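# Stuff washcloth into jar and close the lid

## Task

Get the entire washcloth inside the jar, then cover the jar with its lid so it is shut; it must stay that way once the robot lets go, and nothing may end up off the table.

## Robot and tools

ROBOT. Two arms, left_arm and right_arm, each ending in a five-finger hand (left_arm's is a mirrored left hand). Base positions in the scene frame: left_arm (-0.011, +0.356, -0.003) m, right_arm (-0.021, -0.243, +0.001) m, both nearly unrotated. A fixed post stands behind the arms and a camera stand sits between them just behind the bases; do not strike either. Loose objects may occasionally get a small nudge from outside.

FRAME. The scene frame has its origin at table-top height, midway between the nominal bases; +x points out over the table, +y toward left_arm, +z up. Image sides do not match arm names. All poses, positions and offsets use this frame's axes.

HAND POINT. Each arm is steered by a hand point 0.15 m out from the wrist face and 0.05 m in front of the palm. Its +z runs along the straight fingers (fingertips 0.06 to 0.07 m beyond it), +y points out of the palm (finger centre lines sit 0.06 m behind it along -y), and +x runs across the palm away from the thumb on the right hand, toward the thumb on the left hand. A wrist bracket on the little-finger side sticks out about 0.10 m across the palm and can collide. Closed fingertips of the index end near (y,z) = (-0.011, -0.042) m from the point, half closed near (-0.001, +0.020). The turned-in thumb grips objects about 0.035 to 0.065 m thick against the fingers, or a handle down to 0.025 m; thumb tip plus index pad can pinch light items.

ROW LAYOUT. A row is 28 numbers, each in [-1, 1], always for both arms: left_arm dx, dy, dz, rx, ry, rz; left hand thumb_turn, thumb_bend, index, middle, ring, little, force_limit, speed; then the same 14 for right_arm. The six pose numbers are an offset, not a pose: they shift the hand point from that arm's Hand target as it stood when the action began, along scene axes, with 1.0 meaning 0.6 m or 180 degrees; rx, ry, rz form one rotation vector, turning about the Hand target's position. All six at 0 asks nothing new of that arm. The six finger numbers are absolute targets: -1 open/straight, +1 closed (thumb_turn +1 puts the thumb opposite the fingers). force_limit maps -1 to about 0 N and +1 to 10 N at the fingertip (15 N for the two thumb motors). speed rises from near zero at -1 to full at +0.48 and stays full up to +1; for a soft grip close at -0.94 or below. No hand number means unchanged: to keep a hand as it is, resend the eight numbers from its last executed row (before any row has run, use hand_measured plus hand_force_limit and hand_speed).

TOOLS.
execute_actions(actions, cameras): actions is a list of actions; each action is a table of 1 to 15 rows, one per 1/30 s step, the last row held to step 15. Each row's offsets count from the action's starting Hand target, not from the previous row; the next action starts again from the new Hand target, so repeating an offset keeps moving. cameras: list of names, ["all"], or []; by default images come only when actions is empty.
move(target, speed, blend, blocking, cameras): target is one 28-number row or a list of up to 15 rows; every row's offsets count from the Hand targets at the move's start. The path is straight and does not avoid obstacles. speed in m/s, 0.002 to 4.3 (default 0.25), turns capped at twice that in rad/s; one value or one per target. blend in metres rounds corners in a list (0 stops at each). Total path time is capped at 10 s. blocking=false returns after about 0.5 s while the move continues. Hand numbers of later targets are applied on arrival there.
wait(seconds): 0 to 3600; lets the scene run, sends nothing new.
stop(): brakes a running move.
zoom_image(camera, region): region [x0, y0, x1, y1] in pixels of that camera's latest image, at most 504 by 504.
show_instructions(): shows the reference images.
finished_scene(scene): ends the scene; scene is 1 or omitted. Irreversible.

CAMERAS: cam_head_left, cam_head_right, cam_high, cam_low (896x504), cam_left_wrist, cam_right_wrist (616x616 fisheye).

RESULTS. Each result gives end_effector_position (m) and end_effector_quat_wxyz, the Hand target (last commanded pose after clipping, the base for the next offsets), joint positions, velocities and torques (noisy, offset, not zero in free air), motor temperatures, and per hand hand_measured, hand_stopped_by (moving, target, force, stalled, fault), hand_load_n (positive when the finger is pushed open; falling to about 0 signals a lost grip), hand_force_limit, hand_speed. move adds a move: line, e.g. done, off_target, moving, held or fault, plus limits=paced (pose clipped) or limits=held (steps withheld).

BEHAVIOUR. Arms follow loosely: friction and weight often leave the hand point 1 to 3 cm (up to 5) short, usually low; this is not contact. Resend the missing distance as an offset. Commanded orientation is clipped to within 40 degrees of the measured one per step. A blocked arm keeps pressing until commanded back past its hand point. A finger only starts when its target changes by 0.002 or more; to squeeze harder raise force_limit and send a more closed target than hand_measured; to loosen send a more open one. Paths near an arm's own base can whip the elbow around.

HEAT. Holding loads, stretching out or pushing into unreachable poses heats motors; at 85 °C a MOTOR HOT line appears, at 100 °C the arm goes limp for 30 to 60 s and drops.

AVOID. Letting anything fall, even slightly, or leave the table; releasing moving items; fast moves into contact; slamming the lid or jar; hitting the post or stand; bringing the two hands or arms together or closing one hand on the other's fingers; overloading fingers with hard pulls, twists or swung loads.

Each tool is called after ">>>" by a JSON object that holds its "fn" and its "kwargs".

Reference images:

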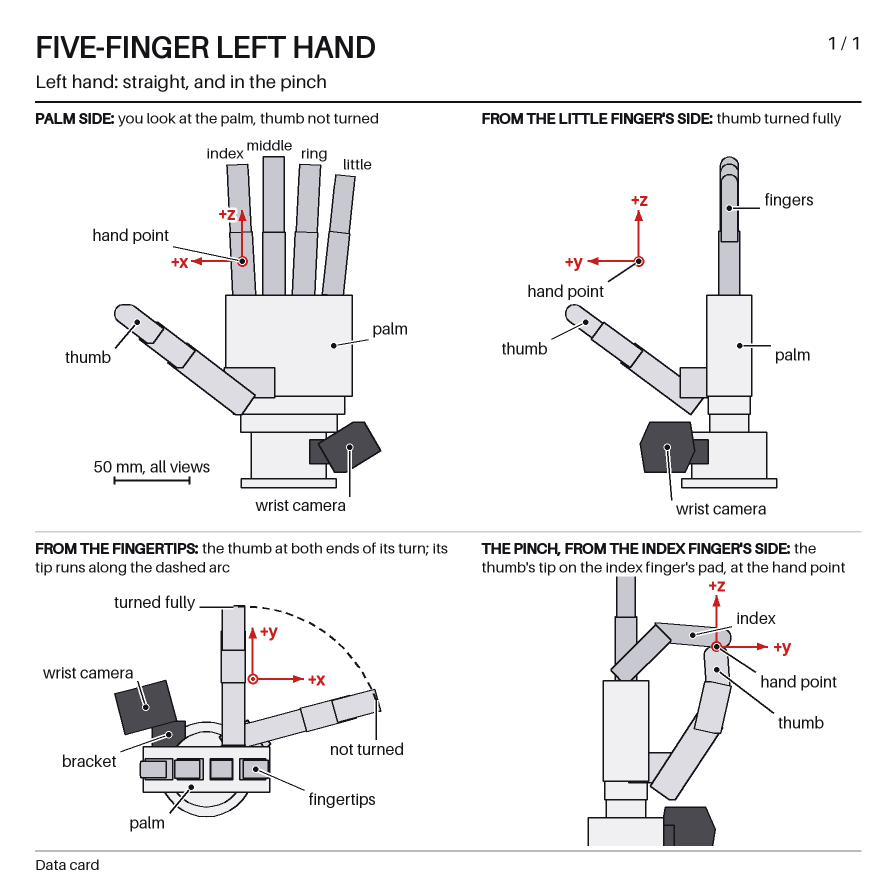

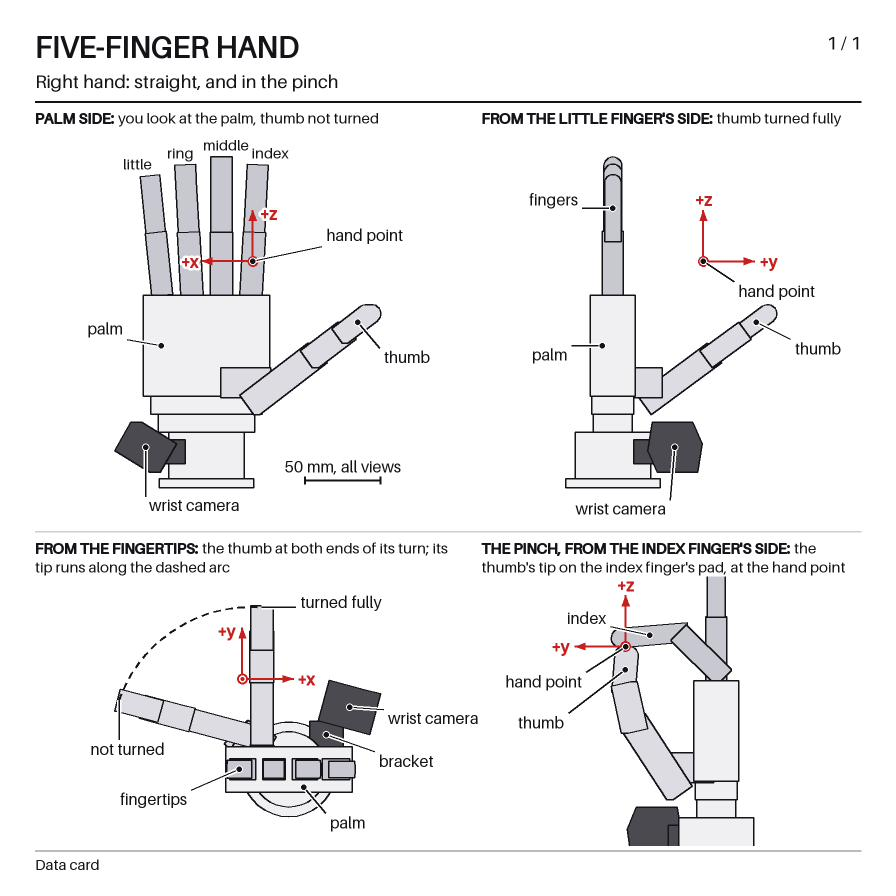

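## Session

>>> {"fn": "execute_actions", "kwargs": {"actions": []}}

Scene clock: 0.00 s.
left_arm: end_effector_position=(+0.8813, +0.2966, +0.2249) hand_measured=(-1.000, -1.000, -1.000, -1.000, -1.000, -1.000) hand_load_n=(+0.0, +0.0, +0.0, +0.0, +0.0, +0.0) hand_stopped_by=(target, target, target, target, target, target) hand_force_limit=0.00 hand_speed=-0.80 end_effector_quat_wxyz=(+0.364, +0.099, +0.869, -0.321) | right_arm: end_effector_position=(+0.3226, -0.1428, +0.3439) hand_measured=(-1.000, -1.000, -1.000, -1.000, -1.000, -1.000) hand_load_n=(+0.0, +0.0, +0.0, +0.0, +0.0, +0.0) hand_stopped_by=(target, target, target, target, target, target) hand_force_limit=0.00 hand_speed=-0.80 end_effector_quat_wxyz=(-0.258, +0.536, +0.372, +0.712)
Joint positions: left_arm=[0.021 2.513 2.871 -1.121 0.699 1.512] | right_arm=[-0.079 0.55 0.34 0.507 -1.043 -1.571]
Joint velocities: within noise
Joint torques (N m): no reading
Motor temperatures (°C): left_arm=[31 27 30 31 31 26] | right_arm=[28 33 27 29 27 28]
Heat: left arm: hottest waist 31 °C; right arm: hottest shoulder 33 °C.
Hand target: left_arm +0.8830, +0.2966, +0.2469; +0.381, +0.106, +0.861, -0.319 | right_arm +0.3233, -0.1429, +0.3583; -0.252, +0.527, +0.376, +0.719

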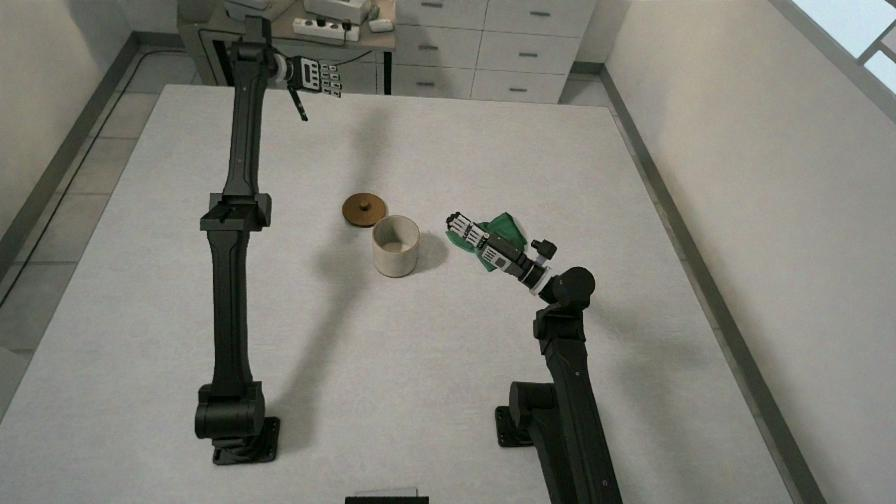

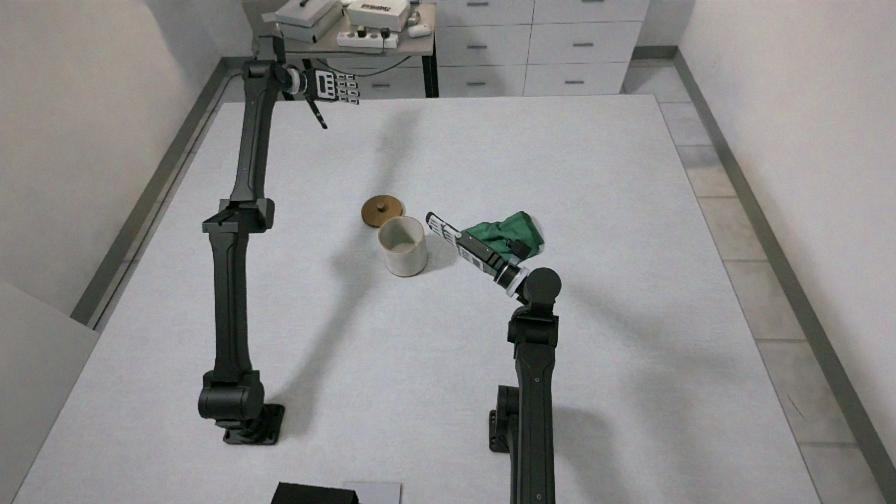

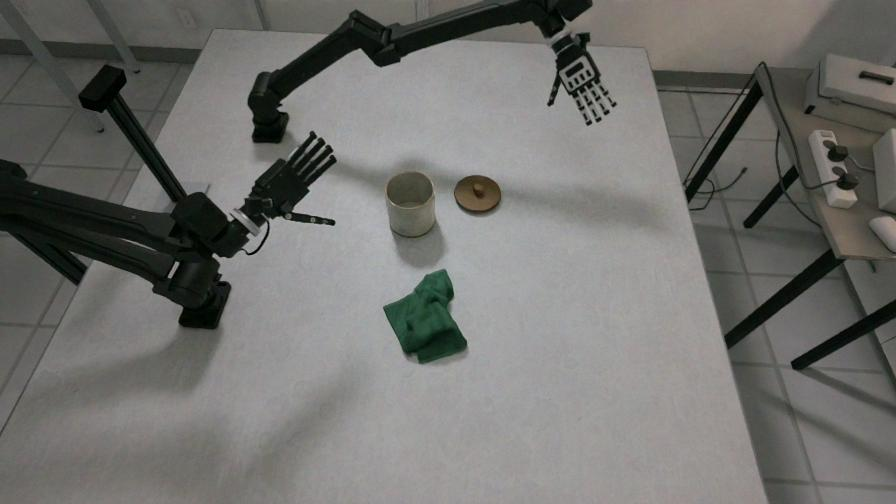

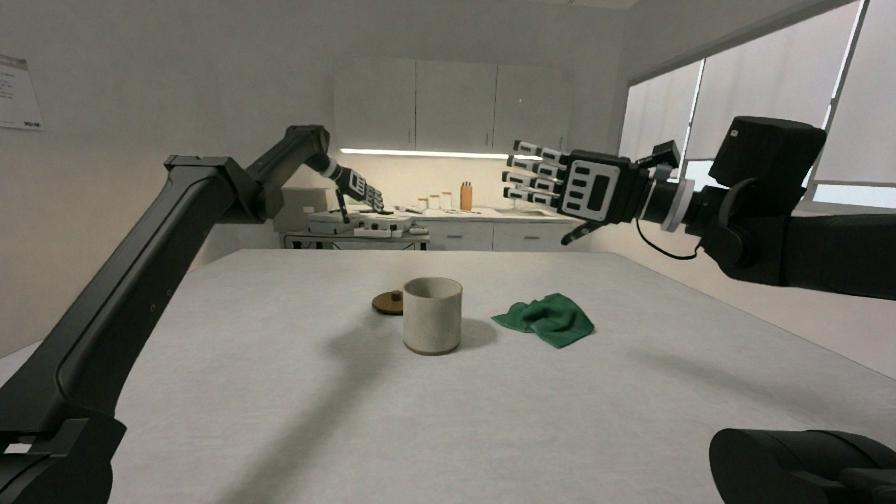

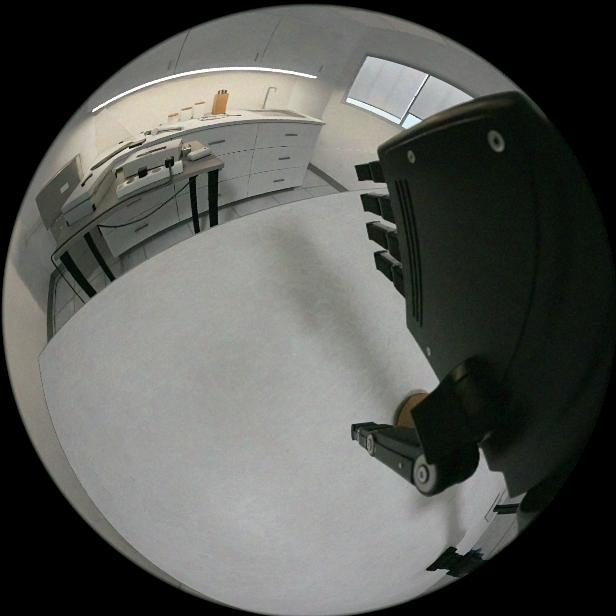

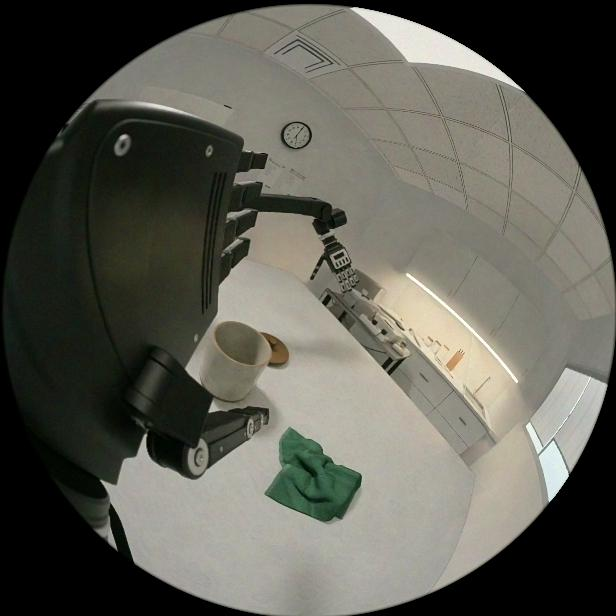

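>>> {"fn": "zoom_image", "kwargs": {"camera": "cam_head_left", "region": [320, 160, 560, 295]}}

>>> {"fn": "zoom_image", "kwargs": {"camera": "cam_high", "region": [360, 150, 540, 380]}}

>>> {"fn": "zoom_image", "kwargs": {"camera": "cam_low", "region": [340, 260, 620, 370]}}

Scaled by 2.100 from the camera's image (finer frame: 1280x720).

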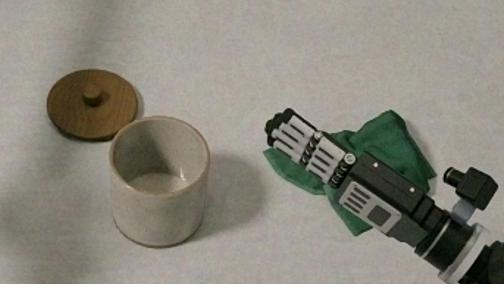

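Scaled by 2.191 from the camera's image (finer frame: 1280x720).

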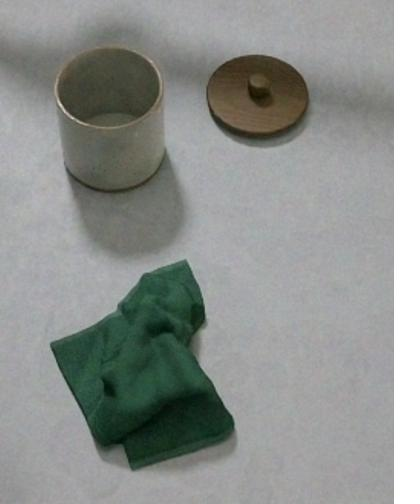

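Scaled by 1.800 from the camera's image (finer frame: 1280x720).

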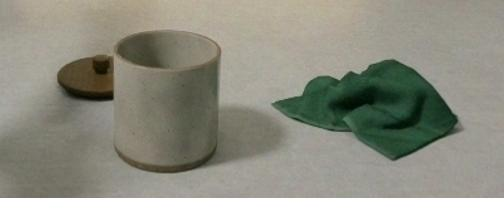

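>>> {"fn": "move", "kwargs": {"target": [[0,0,0,0,0,0,-1,-1,-1,-1,-1,-1,0,-0.8, 0.161,-0.095,0.02,0.4507,0.4867,-0.3802,-1,-1,-1,-1,-1,-1,0,-0.8]], "cameras": ["all"]}}

Scene clock: 151.70 s.
left_arm: end_effector_position=(+0.8813, +0.2966, +0.2249) hand_measured=(-1.000, -1.000, -1.000, -1.000, -1.000, -1.000) hand_load_n=(+0.0, -0.5, +0.0, +0.0, +0.0, +0.0) hand_stopped_by=(target, target, target, target, target, target) hand_force_limit=0.00 hand_speed=-0.80 end_effector_quat_wxyz=(+0.364, +0.099, +0.869, -0.321) | right_arm: end_effector_position=(+0.4099, -0.1980, +0.3485) hand_measured=(-1.000, -1.000, -1.000, -1.000, -1.000, -1.000) hand_load_n=(+0.0, +0.0, +0.0, -0.5, +0.0, +0.0) hand_stopped_by=(target, target, target, target, target, target) hand_force_limit=0.00 hand_speed=-0.80 end_effector_quat_wxyz=(-0.259, +0.665, -0.649, +0.263)
Joint positions: left_arm=[0.021 2.513 2.871 -1.121 0.699 1.512] | right_arm=[0.074 1.123 1.343 -1.035 0.028 0.011]
Joint torques (N m): left_arm=[0.09 -24.64 9.16 2.44 0.39 0.04] | right_arm=[-0.73 -5.6 12.12 1.58 -0.1 -0.06]
Motor temperatures (°C): left_arm=[31 46 46 31 31 26] | right_arm=[28 32 40 29 27 27]
Heat: left arm: hottest shoulder 46 °C; right arm: hottest elbow 40 °C.
Hand target: left_arm +0.8830, +0.2966, +0.2469; +0.381, +0.106, +0.861, -0.319 | right_arm +0.4199, -0.1999, +0.3701; -0.271, +0.653, -0.653, +0.271
Off the commanded pose: left_arm 0.022 m, 2 deg | right_arm 0.024 m, 2 deg.
move: off_target (right_arm)

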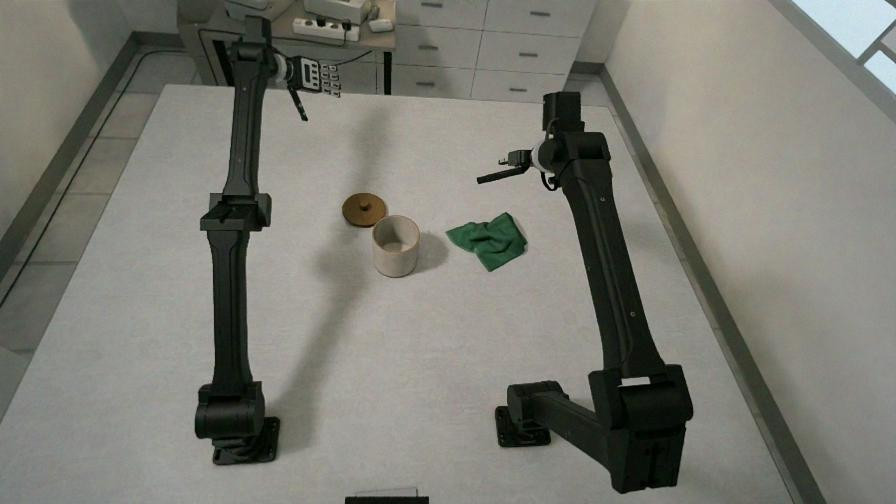

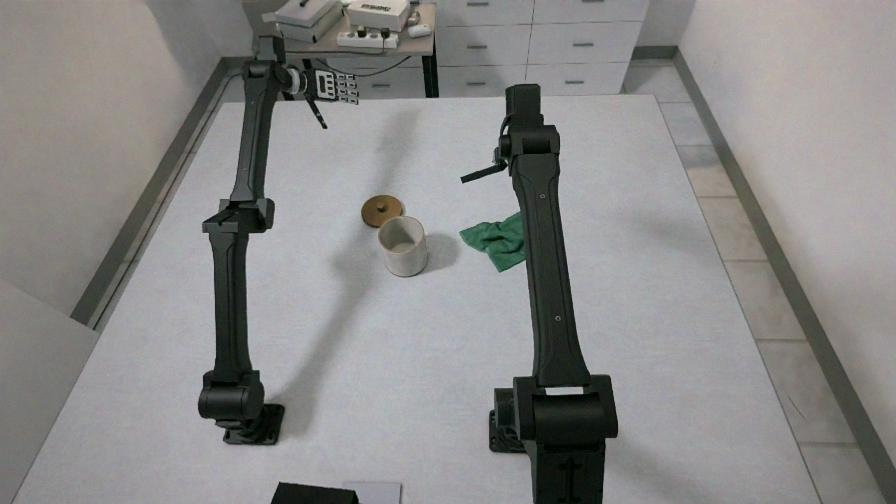

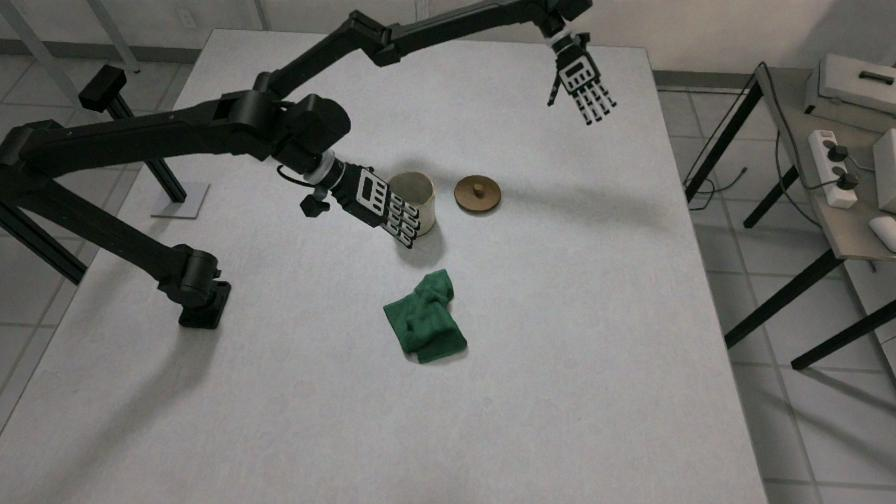

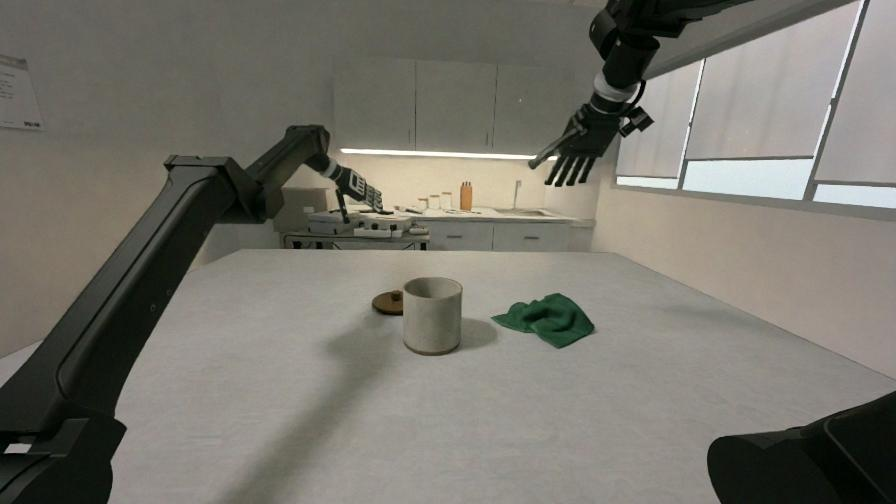

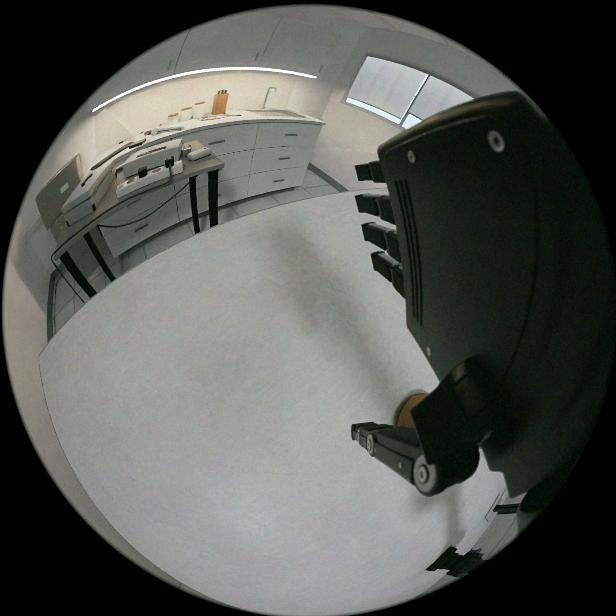

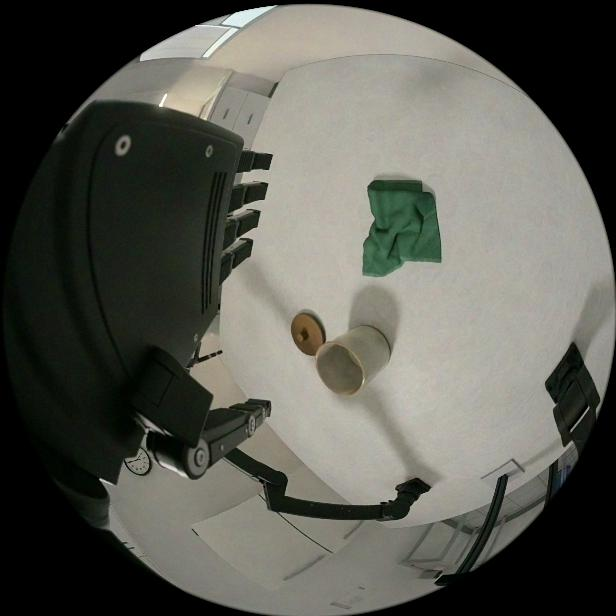

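>>> {"fn": "zoom_image", "kwargs": {"camera": "cam_head_left", "region": [420, 190, 550, 290]}}

>>> {"fn": "zoom_image", "kwargs": {"camera": "cam_right_wrist", "region": [280, 150, 480, 420]}}

Scaled by 3.877 from the camera's image (finer frame: 1280x720).

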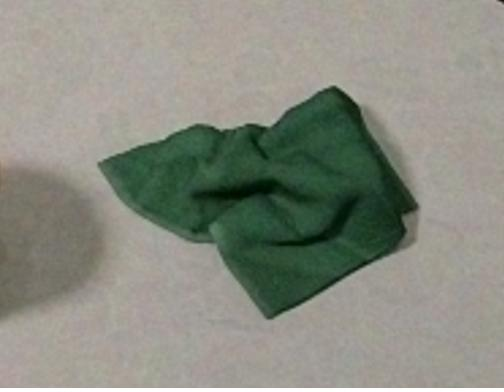

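Scaled by 1.867 from the camera's image (finer frame: 880x880).

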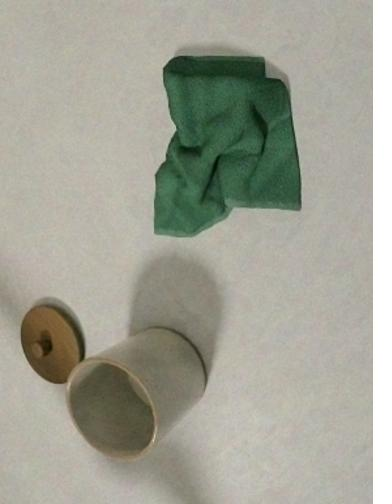

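>>> {"fn": "move", "kwargs": {"target": [[-0.638,0.006,0.172,-0.2159,0.1807,0.4392,1,-1,-1,-1,-1,-1,0,-0.3, 0.1835,-0.1035,-0.333,0,0,0,1,-1,-0.2,-0.2,-0.2,-0.2,0,-0.3]], "cameras": ["all"]}}

Scene clock: 208.93 s.
left_arm: end_effector_position=(+0.5044, +0.3058, +0.3479) hand_measured=(+1.000, -1.000, -1.000, -1.000, -1.000, -1.000) hand_load_n=(+0.0, +0.0, +0.0, +0.0, +0.0, +0.0) hand_stopped_by=(target, target, target, target, target, target) hand_force_limit=0.00 hand_speed=-0.30 end_effector_quat_wxyz=(-0.273, +0.654, -0.652, +0.270) | right_arm: end_effector_position=(+0.5274, -0.2560, +0.1784) hand_measured=(+1.000, -1.000, -0.200, -0.200, -0.200, -0.200) hand_load_n=(+0.0, +0.0, +0.0, +0.0, +0.5, +0.0) hand_stopped_by=(target, target, target, target, target, target) hand_force_limit=0.00 hand_speed=-0.30 end_effector_quat_wxyz=(-0.274, +0.651, -0.655, +0.268)
Joint positions: left_arm=[-0.051 1.315 1.495 -0.964 -0.039 -0.034] | right_arm=[-0.069 1.431 1.151 -0.506 -0.074 -0.06]
Joint torques (N m): left_arm=[-1.85 -9.58 8.9 1.68 -0.15 -0.2] | right_arm=[-0.85 -10.11 7.57 2.84 -0.16 -0.31]
Heat: left arm: hottest shoulder 47 °C; right arm: hottest elbow 41 °C.
Hand target: left_arm +0.5002, +0.3001, +0.3500; -0.270, +0.654, -0.653, +0.271 | right_arm +0.5300, -0.2619, +0.1704; -0.271, +0.653, -0.653, +0.271
Off the commanded pose: left_arm 0.007 m, 0 deg | right_arm 0.010 m, 1 deg.
move: done

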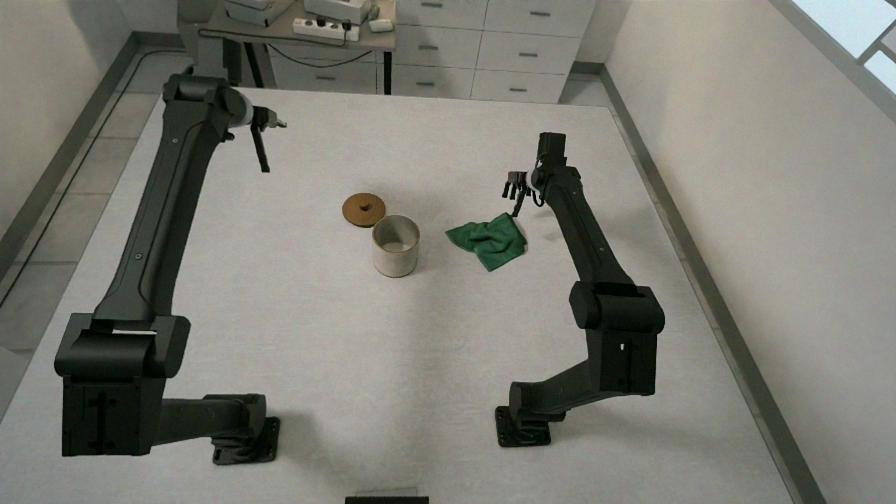

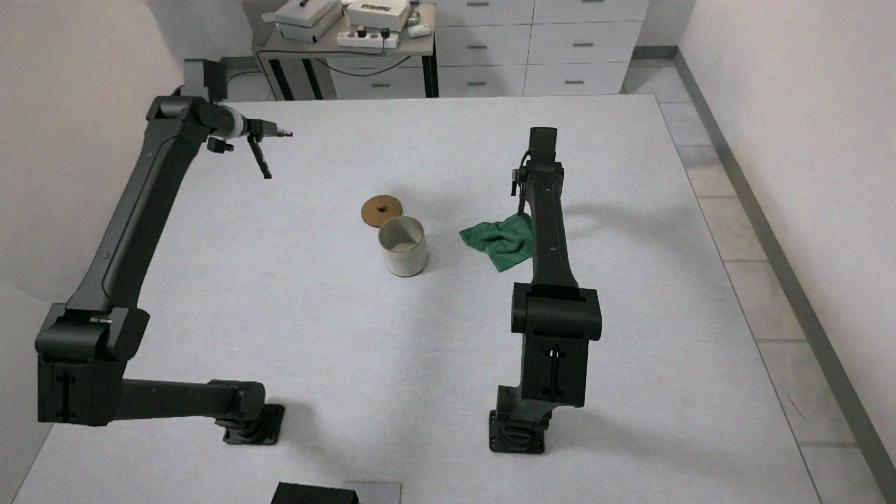

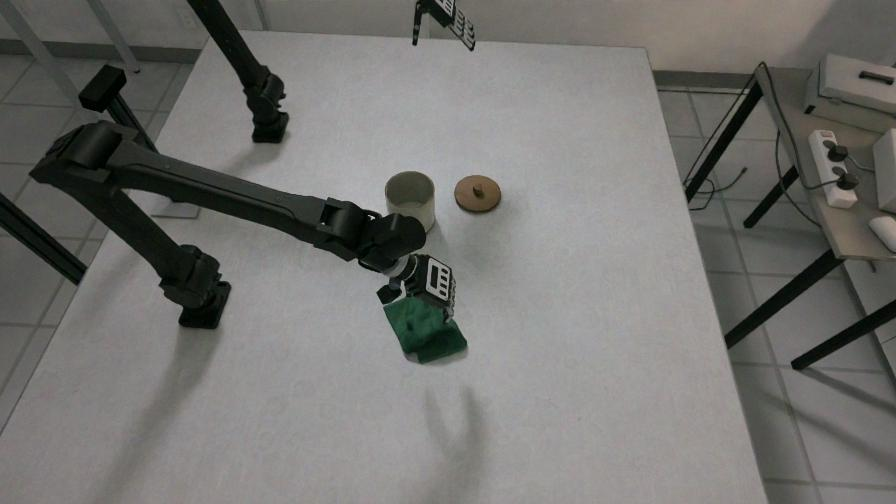

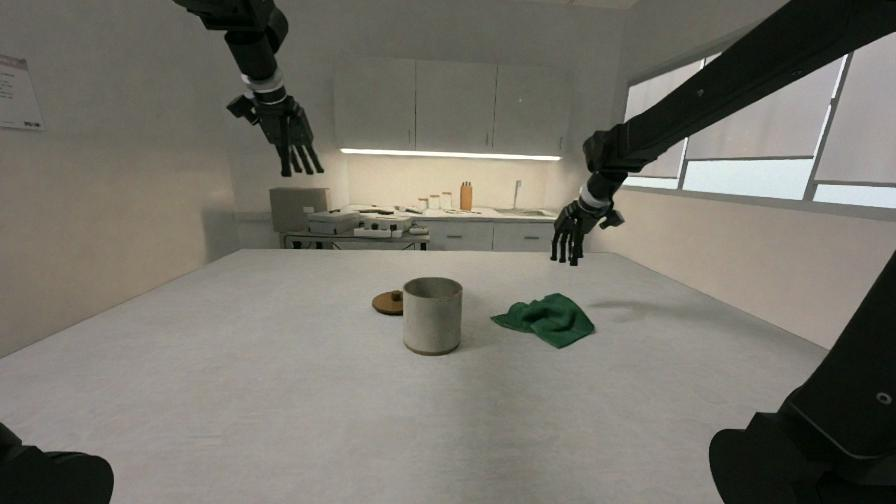

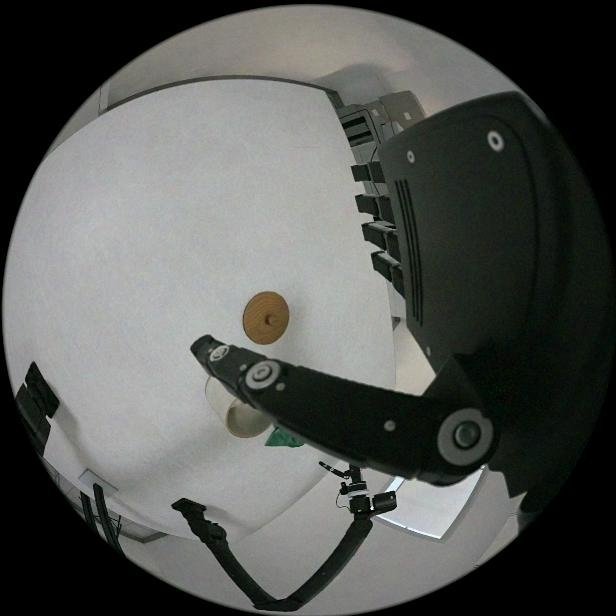

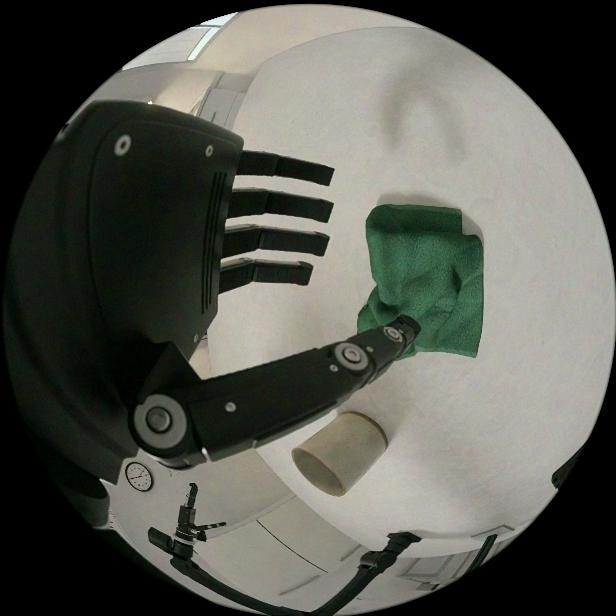

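>>> {"fn": "zoom_image", "kwargs": {"camera": "cam_head_left", "region": [430, 120, 600, 290]}}

>>> {"fn": "zoom_image", "kwargs": {"camera": "cam_high", "region": [370, 230, 500, 380]}}

>>> {"fn": "zoom_image", "kwargs": {"camera": "cam_low", "region": [480, 160, 680, 360]}}

Scaled by 2.965 from the camera's image (finer frame: 1280x720).

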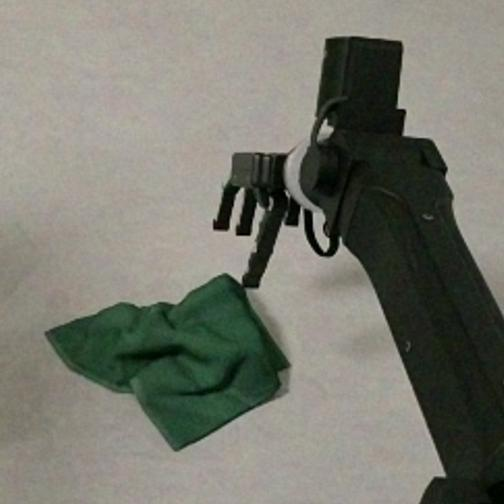

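Scaled by 3.360 from the camera's image (finer frame: 1280x720).

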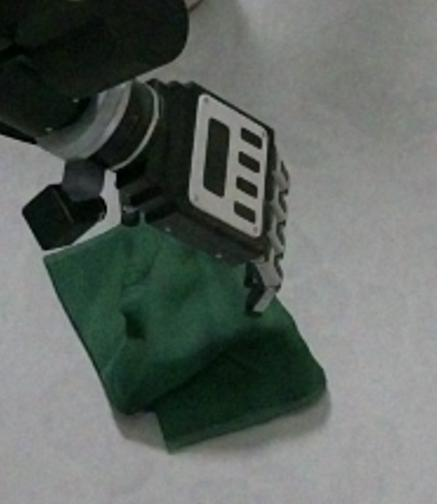

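Scaled by 2.520 from the camera's image (finer frame: 1280x720).

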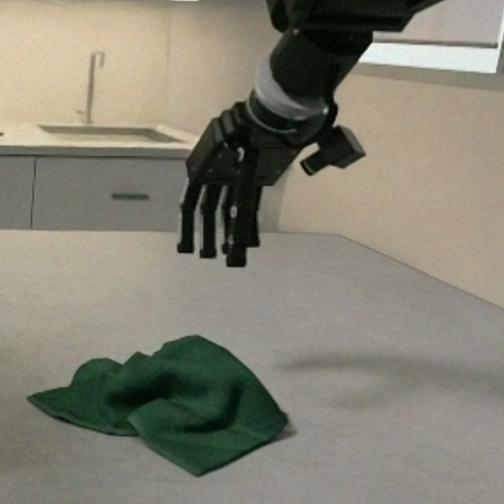

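>>> {"fn": "move", "kwargs": {"target": [[0,0,0,0,0,0,1,-1,-1,-1,-1,-1,0,-0.3, -0.005,0.028,-0.167,0,0,0,1,-1,-0.2,-0.2,-0.2,-0.2,0,-0.3]], "cameras": ["all"], "speed": 0.15}}

>>> {"fn": "zoom_image", "kwargs": {"camera": "cam_head_left", "region": [430, 120, 600, 290]}}

>>> {"fn": "zoom_image", "kwargs": {"camera": "cam_high", "region": [370, 230, 500, 380]}}

>>> {"fn": "zoom_image", "kwargs": {"camera": "cam_low", "region": [480, 160, 680, 360]}}

Scene clock: 259.83 s.
left_arm: end_effector_position=(+0.5044, +0.3057, +0.3480) hand_measured=(+1.000, -1.000, -1.000, -1.000, -1.000, -1.000) hand_load_n=(+0.0, +0.0, +0.0, +0.0, +0.0, +0.0) hand_stopped_by=(target, target, target, target, target, target) hand_force_limit=0.00 hand_speed=-0.30 end_effector_quat_wxyz=(-0.273, +0.654, -0.652, +0.270) | right_arm: end_effector_position=(+0.5252, -0.2497, +0.0767) hand_measured=(+1.000, -1.000, -0.200, -0.200, -0.200, -0.200) hand_load_n=(+0.0, +0.0, +0.0, +0.0, +0.0, +0.0) hand_stopped_by=(target, target, target, target, target, target) hand_force_limit=0.00 hand_speed=-0.30 end_effector_quat_wxyz=(-0.269, +0.654, -0.652, +0.272)
Joint positions: left_arm=[-0.051 1.315 1.495 -0.964 -0.039 -0.035] | right_arm=[-0.051 1.538 0.978 -0.226 -0.053 -0.06]
Joint torques (N m): left_arm=[-0.73 -10.23 8.8 1.44 -0.25 -0.13] | right_arm=[0.67 -10.64 6.79 2.88 0 -0.09]
Motor temperatures (°C): left_arm=[30 38 42 30 31 26] | right_arm=[28 33 38 29 27 27]
Heat: left arm: hottest elbow 42 °C; right arm: hottest elbow 38 °C.
Hand target: left_arm +0.5002, +0.3002, +0.3500; -0.270, +0.654, -0.653, +0.271 | right_arm +0.5270, -0.2451, +0.0702; -0.271, +0.653, -0.653, +0.271
Off the commanded pose: left_arm 0.007 m, 0 deg | right_arm 0.008 m, 0 deg.
move: done

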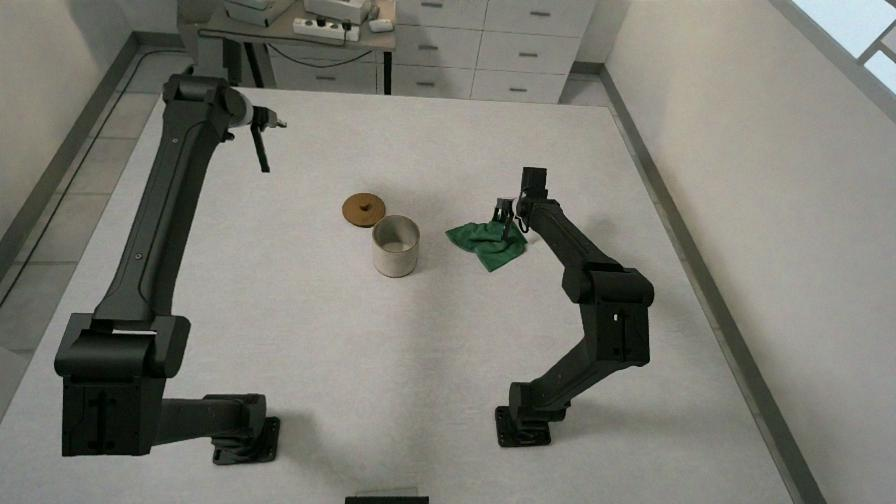

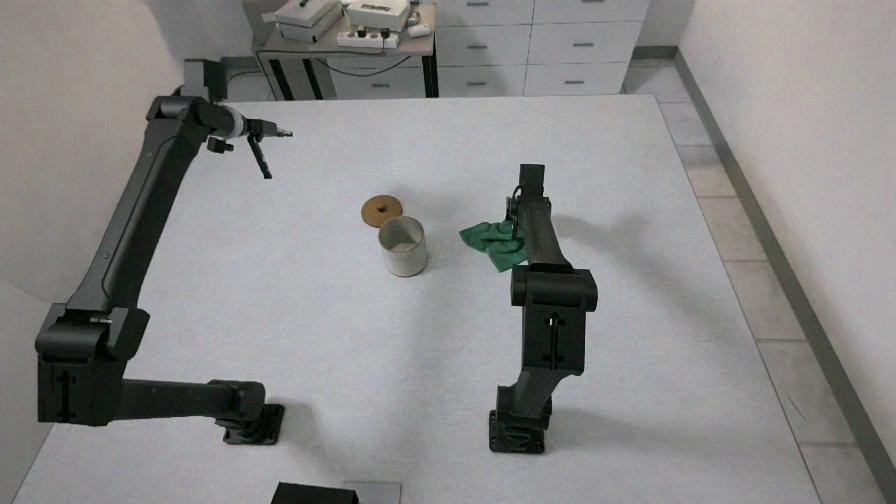

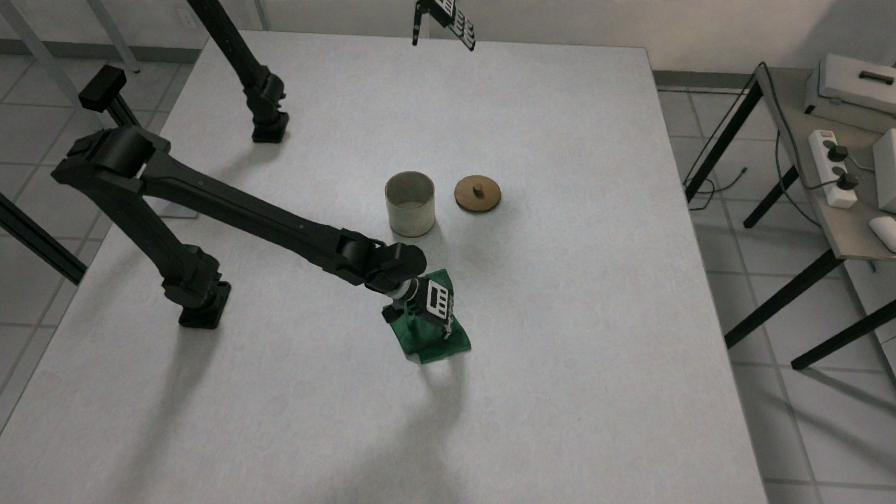

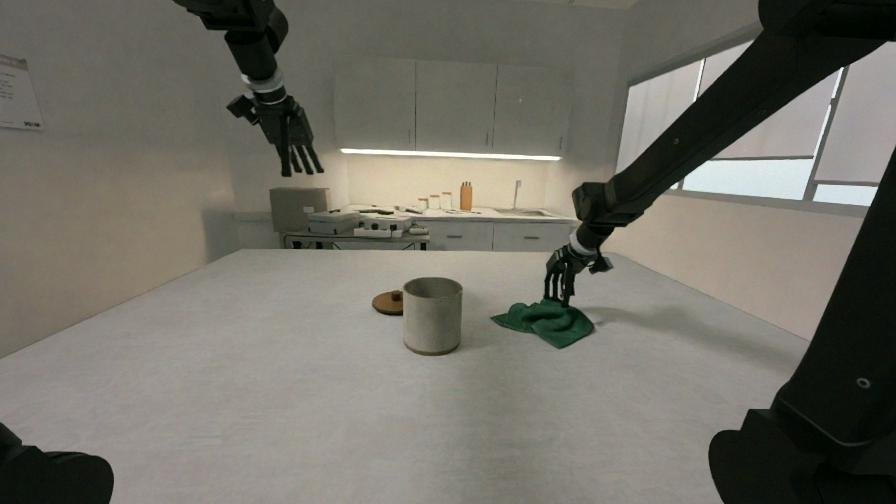

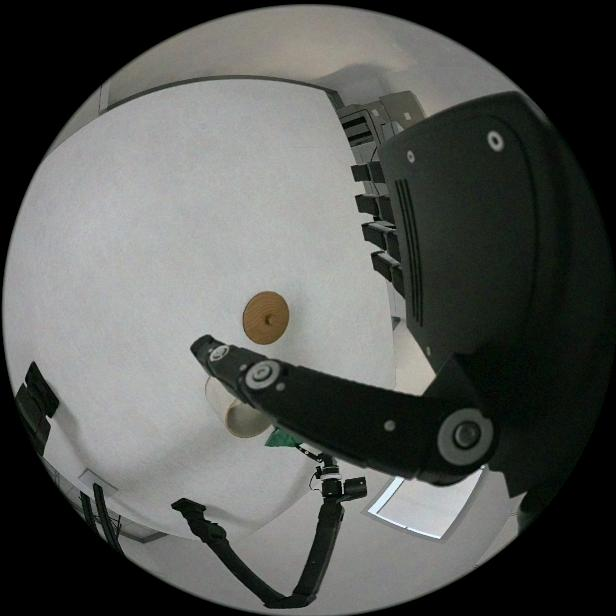

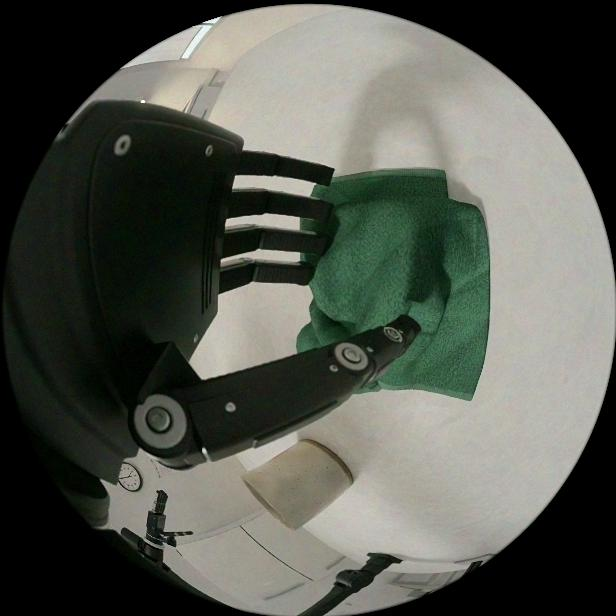

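Scaled by 2.965 from the camera's image (finer frame: 1280x720).

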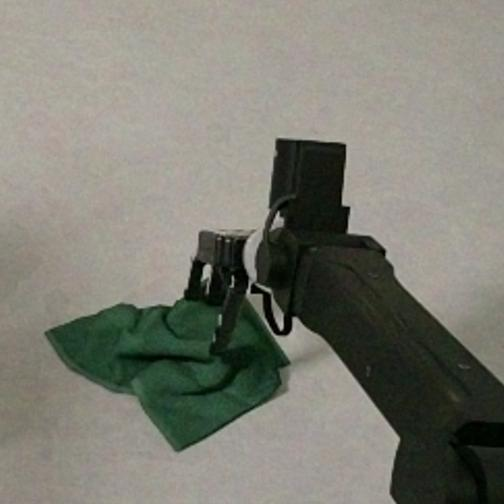

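Scaled by 3.360 from the camera's image (finer frame: 1280x720).

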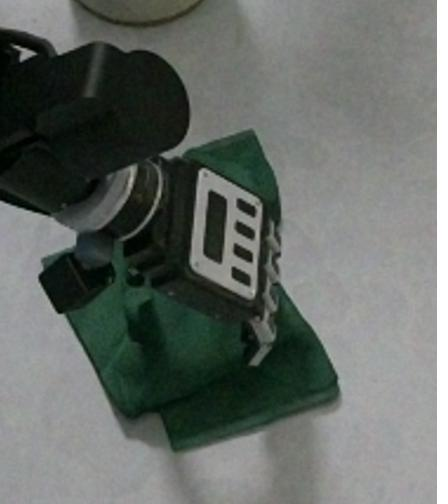

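Scaled by 2.520 from the camera's image (finer frame: 1280x720).

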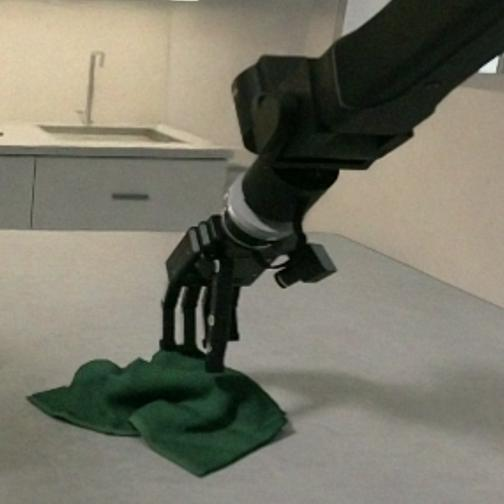

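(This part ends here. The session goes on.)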